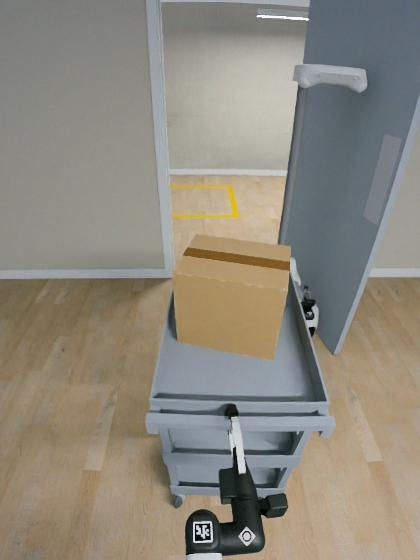

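Request:
move --r2 '{"base":{"strafe_m":-0.1,"translate_m":0.12}}' --cameras '[]' --blocking false

Request:
wait --seconds 6 --cameras '["r1_head_camera","r1_head_right_camera","r2_head_camera"]'

Scene clock: 397.27 s.
move: r2 moving
r1: as last shown
r1.lidar_m: 0.70 3.03 0.25 0.25 - 0.25 0.39 3.71 1.03 2.17 0.69 0.49
r1.servo_current: wrist_yaw_rad=39(72) wrist_pitch_rad=46(46) wrist_roll_rad=52(59) gripper_m=39(52)
r1.contact_limits: strafe_m 0.3
r1.wrist_depth_mm: - 135 - 535 306 213 174 / - 135 135 496 310 214 175 / - 132 159 459 312 216 176 / 108 135 208 508 315 217 177 / 137 - - 517 317 218 178 / 1229 1229 198 521 195 219 178 / - 809 759 164 303 209 177
r2.base_odometry: x=-2.145 y=-0.775 heading=-2.857
r2.turned_by_wheels: +0.000
r2.turned_by_imu: +0.001
r2.base_tilt: forward=-0.7 right=+0.1
r2.lidar_m: 0.43 0.47 2.24 2.17 2.27 3.20 3.61 3.52 2.58 2.51 2.63 0.46
r2.base_status: translate_m moving; strafe_m moving
r2.joint_positions: lift_m=+0.688 arm_m=+0.050 wrist_yaw_rad=+0.004 wrist_pitch_rad=+0.003 wrist_roll_rad=+1.569 gripper_m=-0.029
r2.joint_status: not commanded
r2.measured_speeds: translate_m=+0.099 strafe_m=-0.083 rotate_rad=+0.003 lift_m=+0.000 arm_m=+0.000 wrist_yaw_rad=+0.000 wrist_pitch_rad=+0.000 wrist_roll_rad=+0.000
r2.motor_effort: lift_m=+21(21) arm_m=-2(4) wheel_0=+19(19) wheel_1=-6(7) wheel_2=-10(14)
r2.servo_current: wrist_yaw_rad=39(59) wrist_pitch_rad=46(46) wrist_roll_rad=46(52) gripper_m=85(91)
r2.hand_pose: x=+0.5097 y=-0.0862 z=+0.8651 quat_wxyz=(+0.708, +0.706, +0.003, +0.000) (m; r2's base frame)
r2.wrist_depth_mm: - - - 158 216 1078 - / 1983 1464 597 161 220 - - / 1983 430 424 163 223 - - / 1921 452 445 167 227 - - / 1983 473 473 169 230 - - / - 488 185 172 181 - - / - - - 112 238 1537 504
pictures: none
No camera images: "cameras" was empty.

Scene clock: 398.57 s.
earlier move: r2 done
r1.base_odometry: x=-1.969 y=-0.203 heading=-2.435
r1.turned_by_wheels: +0.000
r1.turned_by_imu: +0.000
r1.base_tilt: forward=-1.6 right=+1.2
r1.lidar_m: 0.60 3.01 0.25 0.25 - 0.25 0.38 3.70 1.05 2.17 0.53 0.38
r1.base_status: not commanded
r1.joint_positions: lift_m=+0.124 arm_m=+0.000 wrist_yaw_rad=+3.196 wrist_pitch_rad=+0.002 wrist_roll_rad=+0.000 gripper_m=+0.056
r1.joint_status: not commanded
r1.measured_speeds: all 0
r1.motor_effort: lift_m=+19(19) arm_m=+4(4) wheel_0=+0(1) wheel_1=+0(0) wheel_2=+0(0)
r1.servo_current: wrist_yaw_rad=59(72) wrist_pitch_rad=39(46) wrist_roll_rad=46(65) gripper_m=46(52)
r1.contact_limits: strafe_m 0.3
r1.hand_pose: x=-0.1219 y=+0.0715 z=+0.3019 quat_wxyz=(-0.027, -0.001, +0.000, +1.000) (m; r1's base frame)
r1.wrist_depth_mm: - 135 - 539 306 213 173 / - 134 134 500 310 214 175 / - 132 159 455 314 216 176 / 108 135 208 504 315 218 177 / 137 - - 512 317 218 178 / 1229 1229 198 521 195 219 178 / - 809 759 164 301 210 178
r2.base_odometry: x=-2.257 y=-0.726 heading=-2.857
r2.turned_by_wheels: +0.000
r2.turned_by_imu: +0.001
r2.base_tilt: forward=-0.6 right=+0.1
r2.lidar_m: 0.42 0.48 2.32 2.25 2.38 3.33 3.73 3.41 2.53 2.44 2.57 0.45
r2.base_status: done
r2.joint_positions: lift_m=+0.688 arm_m=+0.050 wrist_yaw_rad=+0.004 wrist_pitch_rad=+0.003 wrist_roll_rad=+1.569 gripper_m=-0.029
r2.joint_status: not commanded
r2.measured_speeds: all 0
r2.motor_effort: lift_m=+21(21) arm_m=+3(4) wheel_0=+3(19) wheel_1=-4(7) wheel_2=+1(14)
r2.servo_current: wrist_yaw_rad=46(59) wrist_pitch_rad=39(46) wrist_roll_rad=39(59) gripper_m=85(91)
r2.hand_pose: x=+0.5097 y=-0.0862 z=+0.8651 quat_wxyz=(+0.708, +0.706, +0.003, +0.000) (m; r2's base frame)
r2.wrist_depth_mm: - - - 171 234 991 - / 1098 - - 172 232 1042 - / 1863 500 439 172 233 - - / 1921 449 449 172 232 - - / 1921 466 459 172 233 - - / - 473 184 173 180 - - / - 128 - 112 234 1661 535
wait: 1.30 of 6 s (r2 has come to rest)
pictures: r1_head_camera, r1_head_right_camera, r2_head_camera
Images, in order (width x height): r1_head_camera 420x560, r1_head_right_camera 420x672, r2_head_camera 420x560.

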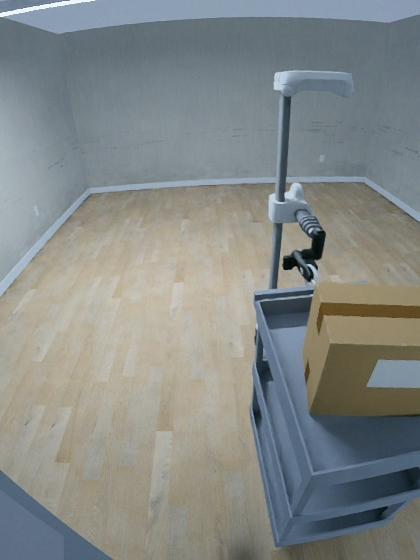

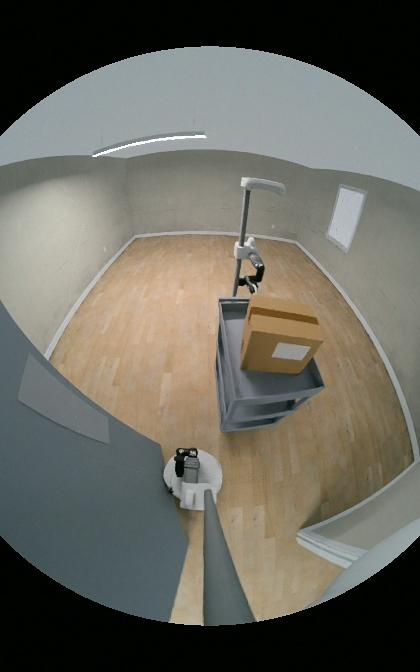

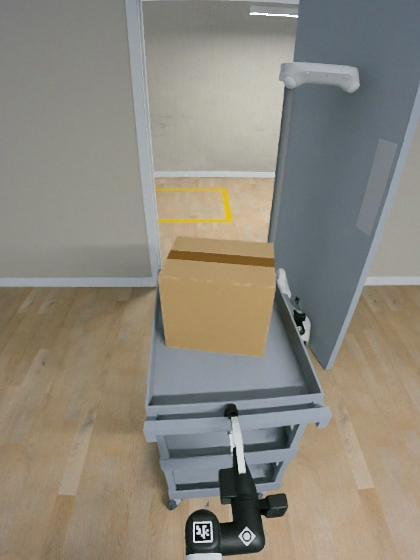

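Request:
move --r2 '{"base":{"strafe_m":-0.16,"translate_m":-0.15}}' --cameras '[]' --blocking false

Request:
wait --seconds 6 --cameras '[]'

Request:
move --r2 '{"base":{"translate_m":0.2}}' --cameras '[]' --blocking false

Request:
wait --seconds 6 --cameras '["r1_head_right_camera","r2_head_camera"]'

Scene clock: 409.17 s.
move: r2 moving
r1: as last shown
r1.base_tilt: forward=-1.6 right=+1.3
r1.lidar_m: 0.59 2.98 0.25 0.25 - 0.25 0.39 3.71 1.06 2.14 0.54 0.38
r1.servo_current: wrist_yaw_rad=59(65) wrist_pitch_rad=39(46) wrist_roll_rad=52(59) gripper_m=39(46)
r1.contact_limits: strafe_m 0.3
r1.wrist_depth_mm: - 134 - 539 306 213 174 / - 134 135 496 310 214 175 / - 132 159 455 314 216 176 / 108 135 208 508 315 217 177 / 137 - - 512 319 218 178 / 1229 1229 198 521 194 220 178 / - 820 768 164 301 210 178
r2.base_odometry: x=-2.243 y=-0.698 heading=-2.856
r2.turned_by_wheels: +0.001
r2.turned_by_imu: +0.002
r2.base_tilt: forward=-0.6 right=+0.1
r2.lidar_m: 0.43 0.44 2.34 2.26 2.40 3.37 3.71 3.33 2.48 2.42 2.55 0.47
r2.base_status: translate_m moving; strafe_m moving
r2.joint_positions: lift_m=+0.688 arm_m=+0.050 wrist_yaw_rad=+0.008 wrist_pitch_rad=+0.003 wrist_roll_rad=+1.569 gripper_m=-0.029
r2.joint_status: not commanded
r2.measured_speeds: translate_m=-0.083 strafe_m=-0.092 rotate_rad=-0.004 lift_m=+0.000 arm_m=+0.000 wrist_yaw_rad=+0.009 wrist_pitch_rad=+0.000 wrist_roll_rad=+0.000
r2.motor_effort: lift_m=+21(21) arm_m=-4(4) wheel_0=+12(14) wheel_1=-10(11) wheel_2=+18(20)
r2.servo_current: wrist_yaw_rad=52(59) wrist_pitch_rad=39(46) wrist_roll_rad=52(52) gripper_m=85(91)
r2.hand_pose: x=+0.5100 y=-0.0852 z=+0.8651 quat_wxyz=(+0.708, +0.706, +0.004, +0.002) (m; r2's base frame)
r2.wrist_depth_mm: - - - 173 235 1008 - / 1138 - - 174 236 1042 - / 1863 - 439 174 235 - - / 1921 449 445 173 234 - - / 1921 462 459 173 234 - - / - 473 185 173 180 - - / - 128 - 112 233 1537 -
pictures: none
No camera images: "cameras" was empty.

Scene clock: 411.03 s.
earlier move: r2 done
r1.base_odometry: x=-1.969 y=-0.203 heading=-2.435
r1.turned_by_wheels: +0.000
r1.turned_by_imu: +0.000
r1.base_tilt: forward=-1.6 right=+1.3
r1.lidar_m: 0.54 3.02 0.25 0.25 - 0.25 0.37 3.69 1.05 2.15 2.81 0.49
r1.base_status: not commanded
r1.joint_positions: lift_m=+0.124 arm_m=+0.000 wrist_yaw_rad=+3.196 wrist_pitch_rad=+0.002 wrist_roll_rad=+0.000 gripper_m=+0.056
r1.joint_status: not commanded
r1.measured_speeds: all 0
r1.motor_effort: lift_m=+19(19) arm_m=+4(4) wheel_0=+0(1) wheel_1=+0(1) wheel_2=+0(0)
r1.servo_current: wrist_yaw_rad=52(72) wrist_pitch_rad=39(46) wrist_roll_rad=26(65) gripper_m=46(46)
r1.contact_limits: strafe_m 0.3
r1.hand_pose: x=-0.1219 y=+0.0715 z=+0.3019 quat_wxyz=(-0.027, -0.001, +0.000, +1.000) (m; r1's base frame)
r1.wrist_depth_mm: - 135 - 539 307 213 174 / - 135 135 496 310 214 174 / - 132 159 455 314 216 176 / 108 135 208 508 315 217 177 / 137 - - 512 317 219 178 / 1229 1255 198 517 195 219 178 / - 809 759 164 301 210 178
r2.base_odometry: x=-2.159 y=-0.531 heading=-2.857
r2.turned_by_wheels: -0.001
r2.turned_by_imu: -0.001
r2.base_tilt: forward=-0.7 right=+0.1
r2.lidar_m: 0.38 0.42 2.49 2.41 2.54 3.54 3.57 3.15 2.34 2.28 2.41 0.51
r2.base_status: done
r2.joint_positions: lift_m=+0.688 arm_m=+0.050 wrist_yaw_rad=-0.001 wrist_pitch_rad=+0.003 wrist_roll_rad=+1.569 gripper_m=-0.029
r2.joint_status: not commanded
r2.measured_speeds: all 0
r2.motor_effort: lift_m=+21(21) arm_m=-4(4) wheel_0=+0(14) wheel_1=-4(14) wheel_2=+7(21)
r2.servo_current: wrist_yaw_rad=59(65) wrist_pitch_rad=39(46) wrist_roll_rad=46(65) gripper_m=91(91)
r2.hand_pose: x=+0.5092 y=-0.0876 z=+0.8651 quat_wxyz=(+0.708, +0.706, +0.001, -0.001) (m; r2's base frame)
r2.wrist_depth_mm: - - 1229 222 297 306 320 / - - - 208 276 - 1182 / - 1430 - 198 263 1160 - / 1983 - 459 191 251 - - / - 452 455 180 240 - - / - 449 184 172 180 - - / - 442 442 112 222 - -
wait: 1.87 of 6 s (r2 has come to rest)
pictures: none
No camera images: "cameras" was empty.

Scene clock: 411.53 s.
move: r2 moving
r1: as last shown
r1.lidar_m: 0.57 2.99 0.25 0.25 - 0.25 0.35 3.70 1.05 2.19 2.83 0.47
r1.motor_effort: lift_m=+19(19) arm_m=+4(4) wheel_0=+0(1) wheel_1=+0(0) wheel_2=+0(0)
r1.servo_current: wrist_yaw_rad=39(65) wrist_pitch_rad=33(46) wrist_roll_rad=46(59) gripper_m=46(46)
r1.contact_limits: strafe_m 0.3
r1.wrist_depth_mm: - 134 - 539 306 213 174 / - 135 135 496 310 214 175 / - 132 160 459 314 216 176 / 108 135 208 508 315 217 177 / 137 - - 512 317 219 178 / 1229 1255 198 521 194 218 178 / - 820 759 164 301 210 178
r2.base_odometry: x=-2.188 y=-0.539 heading=-2.857
r2.turned_by_wheels: +0.000
r2.turned_by_imu: +0.000
r2.base_tilt: forward=-0.8 right=+0.1
r2.lidar_m: 0.36 0.42 2.51 2.40 2.52 3.56 3.62 3.15 2.38 2.29 2.40 0.48
r2.base_status: translate_m moving
r2.joint_positions: lift_m=+0.688 arm_m=+0.050 wrist_yaw_rad=-0.005 wrist_pitch_rad=+0.003 wrist_roll_rad=+1.569 gripper_m=-0.029
r2.joint_status: not commanded
r2.measured_speeds: translate_m=+0.123 strafe_m=+0.000 rotate_rad=+0.001 lift_m=+0.000 arm_m=+0.000 wrist_yaw_rad=-0.012 wrist_pitch_rad=+0.000 wrist_roll_rad=+0.000
r2.motor_effort: lift_m=+21(21) arm_m=+4(4) wheel_0=+9(13) wheel_1=+8(10) wheel_2=-21(21)
r2.servo_current: wrist_yaw_rad=52(65) wrist_pitch_rad=39(46) wrist_roll_rad=46(65) gripper_m=85(91)
r2.hand_pose: x=+0.5088 y=-0.0889 z=+0.8651 quat_wxyz=(+0.708, +0.706, -0.001, -0.003) (m; r2's base frame)
r2.wrist_depth_mm: - - 1160 223 301 317 312 / - - - 209 279 - 1182 / - 1499 - 198 263 1160 - / - - - 189 249 - - / 1983 452 449 178 237 - - / - 445 186 168 180 - - / - 137 433 112 217 - -
pictures: none
No camera images: "cameras" was empty.

Scene clock: 413.10 s.
earlier move: r2 done
r1.base_odometry: x=-1.969 y=-0.203 heading=-2.435
r1.turned_by_wheels: +0.000
r1.turned_by_imu: +0.000
r1.base_tilt: forward=-1.6 right=+1.3
r1.lidar_m: 0.49 3.04 0.25 0.25 - 0.25 0.39 3.71 1.04 2.18 0.44 0.35
r1.base_status: not commanded
r1.joint_positions: lift_m=+0.124 arm_m=+0.000 wrist_yaw_rad=+3.196 wrist_pitch_rad=+0.002 wrist_roll_rad=+0.000 gripper_m=+0.056
r1.joint_status: not commanded
r1.measured_speeds: all 0
r1.motor_effort: lift_m=+19(20) arm_m=+4(4) wheel_0=+0(1) wheel_1=+0(0) wheel_2=+0(0)
r1.servo_current: wrist_yaw_rad=65(72) wrist_pitch_rad=46(59) wrist_roll_rad=52(65) gripper_m=39(46)
r1.contact_limits: strafe_m 0.3
r1.hand_pose: x=-0.1219 y=+0.0715 z=+0.3019 quat_wxyz=(-0.027, -0.001, +0.000, +1.000) (m; r1's base frame)
r1.wrist_depth_mm: - 135 - 539 304 213 174 / - 134 135 500 309 215 175 / - 132 159 455 312 216 176 / 108 135 208 508 315 217 177 / 137 - - 512 317 218 178 / 1229 1205 198 517 194 220 178 / - 820 759 164 301 210 178
r2.base_odometry: x=-2.350 y=-0.587 heading=-2.857
r2.turned_by_wheels: +0.000
r2.turned_by_imu: -0.001
r2.base_tilt: forward=-0.7 right=+0.1
r2.lidar_m: 0.36 0.49 2.47 2.41 2.53 3.53 3.79 3.19 2.40 2.29 2.42 0.48
r2.base_status: done
r2.joint_positions: lift_m=+0.688 arm_m=+0.050 wrist_yaw_rad=-0.008 wrist_pitch_rad=+0.003 wrist_roll_rad=+1.569 gripper_m=-0.029
r2.joint_status: not commanded
r2.measured_speeds: all 0
r2.motor_effort: lift_m=+21(21) arm_m=+5(5) wheel_0=+0(13) wheel_1=+3(10) wheel_2=-7(21)
r2.servo_current: wrist_yaw_rad=52(72) wrist_pitch_rad=39(46) wrist_roll_rad=52(65) gripper_m=85(91)
r2.hand_pose: x=+0.5085 y=-0.0898 z=+0.8651 quat_wxyz=(+0.708, +0.706, -0.002, -0.004) (m; r2's base frame)
r2.wrist_depth_mm: - 931 991 238 322 325 325 / - - - 218 290 976 991 / - 1366 - 204 274 960 - / 1863 - - 191 256 - - / 1808 455 452 180 239 - - / 1863 442 185 171 180 - - / - 136 433 112 217 - -
wait: 1.57 of 6 s (r2 has come to rest)
pictures: r1_head_right_camera, r2_head_camera
Images, in order (width x height): r1_head_right_camera 420x672, r2_head_camera 420x560.

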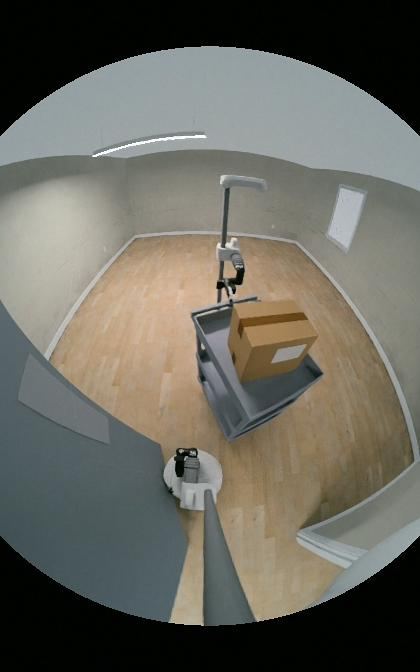

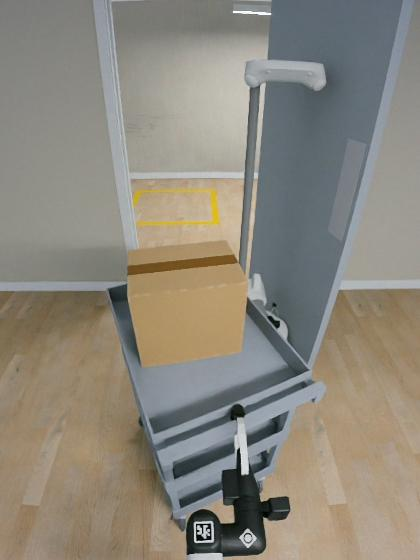

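Request:
move --r2 '{"base":{"translate_m":-0.4,"strafe_m":0.3},"pace":"slow"}' --blocking false --cameras '[]'

Request:
wait --seconds 9 --cameras '["r2_head_camera","r1_head_right_camera"]'

Scene clock: 437.10 s.
move: r2 moving
r1: as last shown
r1.lidar_m: 0.52 2.99 0.25 0.25 - 0.25 0.40 3.71 1.03 2.15 0.44 0.35
r1.motor_effort: lift_m=+19(19) arm_m=+4(4) wheel_0=+0(1) wheel_1=+0(0) wheel_2=+0(0)
r1.servo_current: wrist_yaw_rad=39(59) wrist_pitch_rad=33(46) wrist_roll_rad=39(59) gripper_m=46(46)
r1.contact_limits: strafe_m 0.3
r1.wrist_depth_mm: - 134 - 539 304 213 174 / - 135 135 496 310 215 175 / - 132 159 455 314 216 176 / 108 135 208 504 315 217 177 / 137 - - 512 317 218 178 / 1229 1229 198 517 195 219 178 / - 809 768 164 301 210 178
r2.base_odometry: x=-2.338 y=-0.591 heading=-2.857
r2.turned_by_wheels: +0.000
r2.turned_by_imu: +0.000
r2.base_tilt: forward=-0.6 right=+0.0
r2.lidar_m: 0.37 0.46 2.46 2.39 2.53 3.54 3.74 3.19 2.38 2.28 2.41 0.45
r2.base_status: translate_m moving; strafe_m moving
r2.joint_positions: lift_m=+0.688 arm_m=+0.050 wrist_yaw_rad=-0.008 wrist_pitch_rad=+0.003 wrist_roll_rad=+1.569 gripper_m=-0.029
r2.joint_status: not commanded
r2.measured_speeds: translate_m=-0.042 strafe_m=+0.032 rotate_rad=+0.003 lift_m=+0.000 arm_m=+0.000 wrist_yaw_rad=+0.000 wrist_pitch_rad=+0.000 wrist_roll_rad=+0.000
r2.motor_effort: lift_m=+21(21) arm_m=+4(4) wheel_0=-12(16) wheel_1=+5(6) wheel_2=+8(8)
r2.servo_current: wrist_yaw_rad=59(65) wrist_pitch_rad=46(46) wrist_roll_rad=52(52) gripper_m=85(85)
r2.hand_pose: x=+0.5085 y=-0.0898 z=+0.8651 quat_wxyz=(+0.708, +0.706, -0.002, -0.004) (m; r2's base frame)
r2.wrist_depth_mm: - 960 976 235 315 324 324 / - - - 216 285 991 - / - 1366 - 202 272 1025 - / 1756 - - 191 253 - - / 1863 455 452 181 239 - - / - 445 183 171 179 - - / - 128 436 112 218 - -
pictures: none
No camera images: "cameras" was empty.

Scene clock: 442.80 s.
earlier move: r2 done
r1.base_odometry: x=-1.969 y=-0.203 heading=-2.435
r1.turned_by_wheels: +0.000
r1.turned_by_imu: +0.000
r1.base_tilt: forward=-1.6 right=+1.3
r1.lidar_m: 0.77 3.03 0.25 0.25 - 0.25 0.40 3.72 1.03 2.16 2.80 0.75
r1.base_status: not commanded
r1.joint_positions: lift_m=+0.124 arm_m=+0.000 wrist_yaw_rad=+3.196 wrist_pitch_rad=+0.002 wrist_roll_rad=+0.000 gripper_m=+0.056
r1.joint_status: not commanded
r1.measured_speeds: all 0
r1.motor_effort: lift_m=+19(20) arm_m=+4(4) wheel_0=+0(1) wheel_1=+0(0) wheel_2=+0(0)
r1.servo_current: wrist_yaw_rad=52(72) wrist_pitch_rad=39(52) wrist_roll_rad=46(72) gripper_m=39(52)
r1.contact_limits: strafe_m 0.3
r1.hand_pose: x=-0.1219 y=+0.0715 z=+0.3019 quat_wxyz=(-0.027, -0.001, +0.000, +1.000) (m; r1's base frame)
r1.wrist_depth_mm: - 134 - 539 306 213 173 / - 134 135 500 310 215 175 / - 132 159 455 314 216 176 / 108 135 208 500 315 217 177 / 137 - - 517 317 218 178 / 1229 1229 198 517 195 219 178 / - 820 759 164 301 210 178
r2.base_odometry: x=-1.882 y=-0.762 heading=-2.856
r2.turned_by_wheels: +0.001
r2.turned_by_imu: +0.003
r2.base_tilt: forward=-0.6 right=+0.1
r2.lidar_m: 0.44 2.57 2.20 2.11 2.18 3.13 3.35 3.44 2.68 2.57 2.69 0.44
r2.base_status: done
r2.joint_positions: lift_m=+0.688 arm_m=+0.050 wrist_yaw_rad=+0.005 wrist_pitch_rad=+0.003 wrist_roll_rad=+1.569 gripper_m=-0.029
r2.joint_status: not commanded
r2.measured_speeds: all 0
r2.motor_effort: lift_m=+21(21) arm_m=-3(4) wheel_0=-1(16) wheel_1=+3(7) wheel_2=+8(16)
r2.servo_current: wrist_yaw_rad=52(65) wrist_pitch_rad=39(52) wrist_roll_rad=39(65) gripper_m=78(91)
r2.hand_pose: x=+0.5098 y=-0.0859 z=+0.8651 quat_wxyz=(+0.708, +0.706, +0.003, +0.001) (m; r2's base frame)
r2.wrist_depth_mm: - - - 154 211 - - / - 1464 413 158 214 - - / - 427 424 161 221 - - / - 459 449 165 225 - - / - - 477 168 231 - - / - - 183 172 179 661 - / - - - 112 240 1537 480
wait: 5.70 of 9 s (r2 has come to rest)
pictures: r1_head_right_camera, r2_head_camera
Images, in order (width x height): r1_head_right_camera 420x672, r2_head_camera 420x560.

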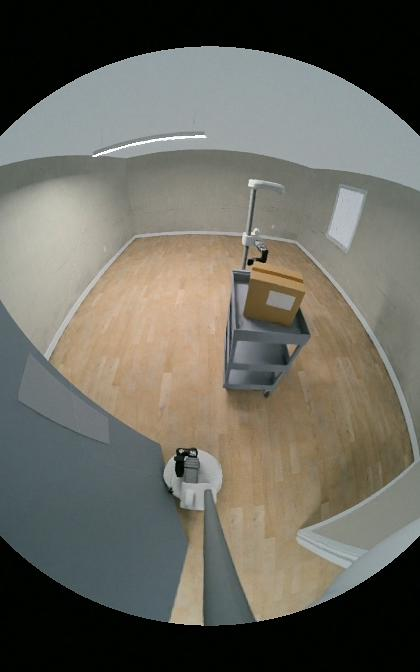

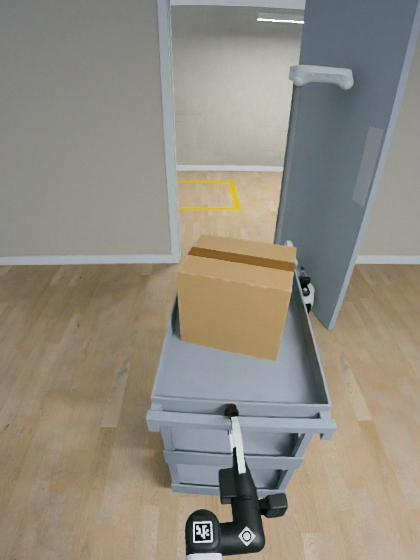

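Request:
move --r2 '{"base":{"translate_m":-0.5,"strafe_m":0.35},"pace":"slow"}' --blocking false --cameras '[]'

Request:
wait --seconds 10 --cameras '["r2_head_camera","r1_head_right_camera"]'

Scene clock: 457.63 s.
move: r2 moving
r1: as last shown
r1.lidar_m: 0.77 3.01 0.25 0.25 - 0.25 0.37 3.72 1.04 2.18 2.83 0.77
r1.motor_effort: lift_m=+19(19) arm_m=+4(4) wheel_0=+0(1) wheel_1=+0(0) wheel_2=+0(0)
r1.servo_current: wrist_yaw_rad=46(59) wrist_pitch_rad=46(46) wrist_roll_rad=59(59) gripper_m=46(46)
r1.contact_limits: strafe_m 0.3
r1.wrist_depth_mm: - 135 - 535 306 213 174 / - 134 135 500 309 214 175 / - 132 159 455 314 216 176 / 108 135 208 504 315 217 177 / 137 - - 512 317 219 178 / 1229 1229 198 512 193 219 178 / - 809 768 164 301 210 178
r2.base_odometry: x=-1.869 y=-0.766 heading=-2.855
r2.turned_by_wheels: +0.001
r2.turned_by_imu: +0.002
r2.base_tilt: forward=-0.6 right=+0.0
r2.lidar_m: 0.44 2.59 2.16 2.11 2.20 3.10 3.30 3.43 2.65 2.59 2.72 0.42
r2.base_status: translate_m moving; strafe_m moving
r2.joint_positions: lift_m=+0.688 arm_m=+0.050 wrist_yaw_rad=+0.005 wrist_pitch_rad=+0.003 wrist_roll_rad=+1.569 gripper_m=-0.029
r2.joint_status: not commanded
r2.measured_speeds: translate_m=-0.044 strafe_m=+0.031 rotate_rad=+0.002 lift_m=+0.000 arm_m=+0.000 wrist_yaw_rad=+0.000 wrist_pitch_rad=+0.000 wrist_roll_rad=+0.000
r2.motor_effort: lift_m=+21(21) arm_m=-4(4) wheel_0=-5(7) wheel_1=+3(5) wheel_2=+16(16)
r2.servo_current: wrist_yaw_rad=46(65) wrist_pitch_rad=46(46) wrist_roll_rad=46(59) gripper_m=91(91)
r2.hand_pose: x=+0.5098 y=-0.0859 z=+0.8651 quat_wxyz=(+0.708, +0.706, +0.003, +0.001) (m; r2's base frame)
r2.wrist_depth_mm: - - - 152 209 - - / - 500 469 156 213 - - / - 430 424 160 220 - - / - 455 449 223 226 - - / - - 480 168 231 - - / - - 185 171 179 654 - / - - - 112 242 1661 484
pictures: none
No camera images: "cameras" was empty.

Scene clock: 464.43 s.
earlier move: r2 done
r1.base_odometry: x=-1.969 y=-0.203 heading=-2.435
r1.turned_by_wheels: +0.000
r1.turned_by_imu: +0.000
r1.base_tilt: forward=-1.6 right=+1.3
r1.lidar_m: 1.40 3.04 0.25 0.25 - 0.25 0.38 3.69 1.05 2.16 2.81 1.36
r1.base_status: not commanded
r1.joint_positions: lift_m=+0.124 arm_m=+0.000 wrist_yaw_rad=+3.196 wrist_pitch_rad=+0.002 wrist_roll_rad=+0.000 gripper_m=+0.056
r1.joint_status: not commanded
r1.measured_speeds: all 0
r1.motor_effort: lift_m=+19(20) arm_m=+4(4) wheel_0=+0(1) wheel_1=+0(0) wheel_2=+0(0)
r1.servo_current: wrist_yaw_rad=59(78) wrist_pitch_rad=46(52) wrist_roll_rad=52(72) gripper_m=39(52)
r1.contact_limits: strafe_m 0.3
r1.hand_pose: x=-0.1219 y=+0.0715 z=+0.3019 quat_wxyz=(-0.027, -0.001, +0.000, +1.000) (m; r1's base frame)
r1.wrist_depth_mm: - 134 - 539 306 213 174 / - 134 135 496 310 214 174 / - 132 159 455 312 216 176 / 108 135 208 504 314 217 177 / 137 - - 512 317 218 178 / 1229 1229 198 517 195 220 178 / - 820 759 164 301 210 178
r2.base_odometry: x=-1.304 y=-0.956 heading=-2.856
r2.turned_by_wheels: -0.001
r2.turned_by_imu: -0.001
r2.base_tilt: forward=-0.7 right=+0.0
r2.lidar_m: 0.48 2.48 1.87 1.77 1.84 2.66 2.79 2.92 3.04 2.90 3.05 0.43
r2.base_status: done
r2.joint_positions: lift_m=+0.688 arm_m=+0.050 wrist_yaw_rad=+0.000 wrist_pitch_rad=+0.003 wrist_roll_rad=+1.569 gripper_m=-0.029
r2.joint_status: not commanded
r2.measured_speeds: all 0
r2.motor_effort: lift_m=+21(21) arm_m=-3(4) wheel_0=-5(11) wheel_1=+3(7) wheel_2=+4(16)
r2.servo_current: wrist_yaw_rad=46(65) wrist_pitch_rad=39(52) wrist_roll_rad=46(65) gripper_m=78(91)
r2.hand_pose: x=+0.5093 y=-0.0875 z=+0.8651 quat_wxyz=(+0.708, +0.706, +0.001, -0.001) (m; r2's base frame)
r2.wrist_depth_mm: - 384 377 122 179 - - / - 382 387 129 189 - - / - 430 424 139 201 - - / - 484 473 147 213 - - / - - 521 156 227 1661 - / - - 184 167 178 1537 488 / - - - 112 - 1661 1205
wait: 6.80 of 10 s (r2 has come to rest)
pictures: r1_head_right_camera, r2_head_camera
Images, in order (width x height): r1_head_right_camera 420x672, r2_head_camera 420x560.

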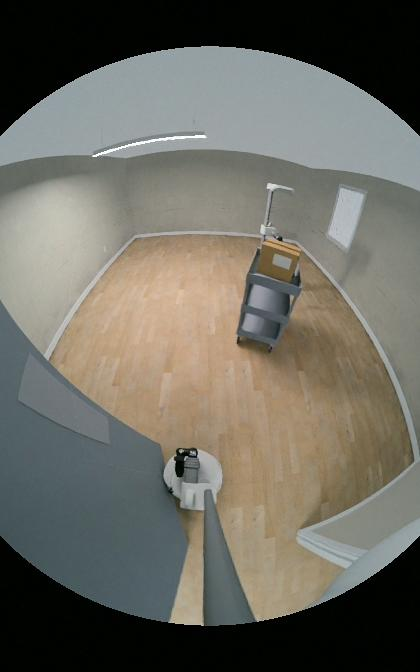

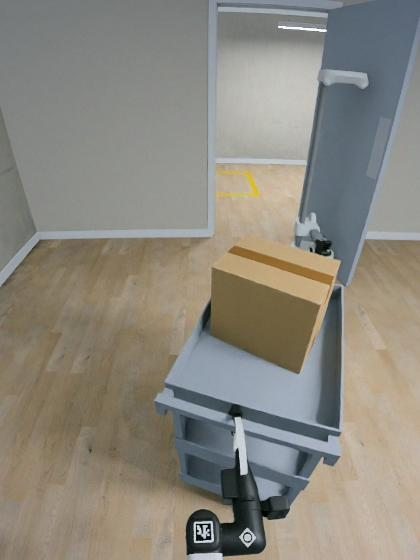

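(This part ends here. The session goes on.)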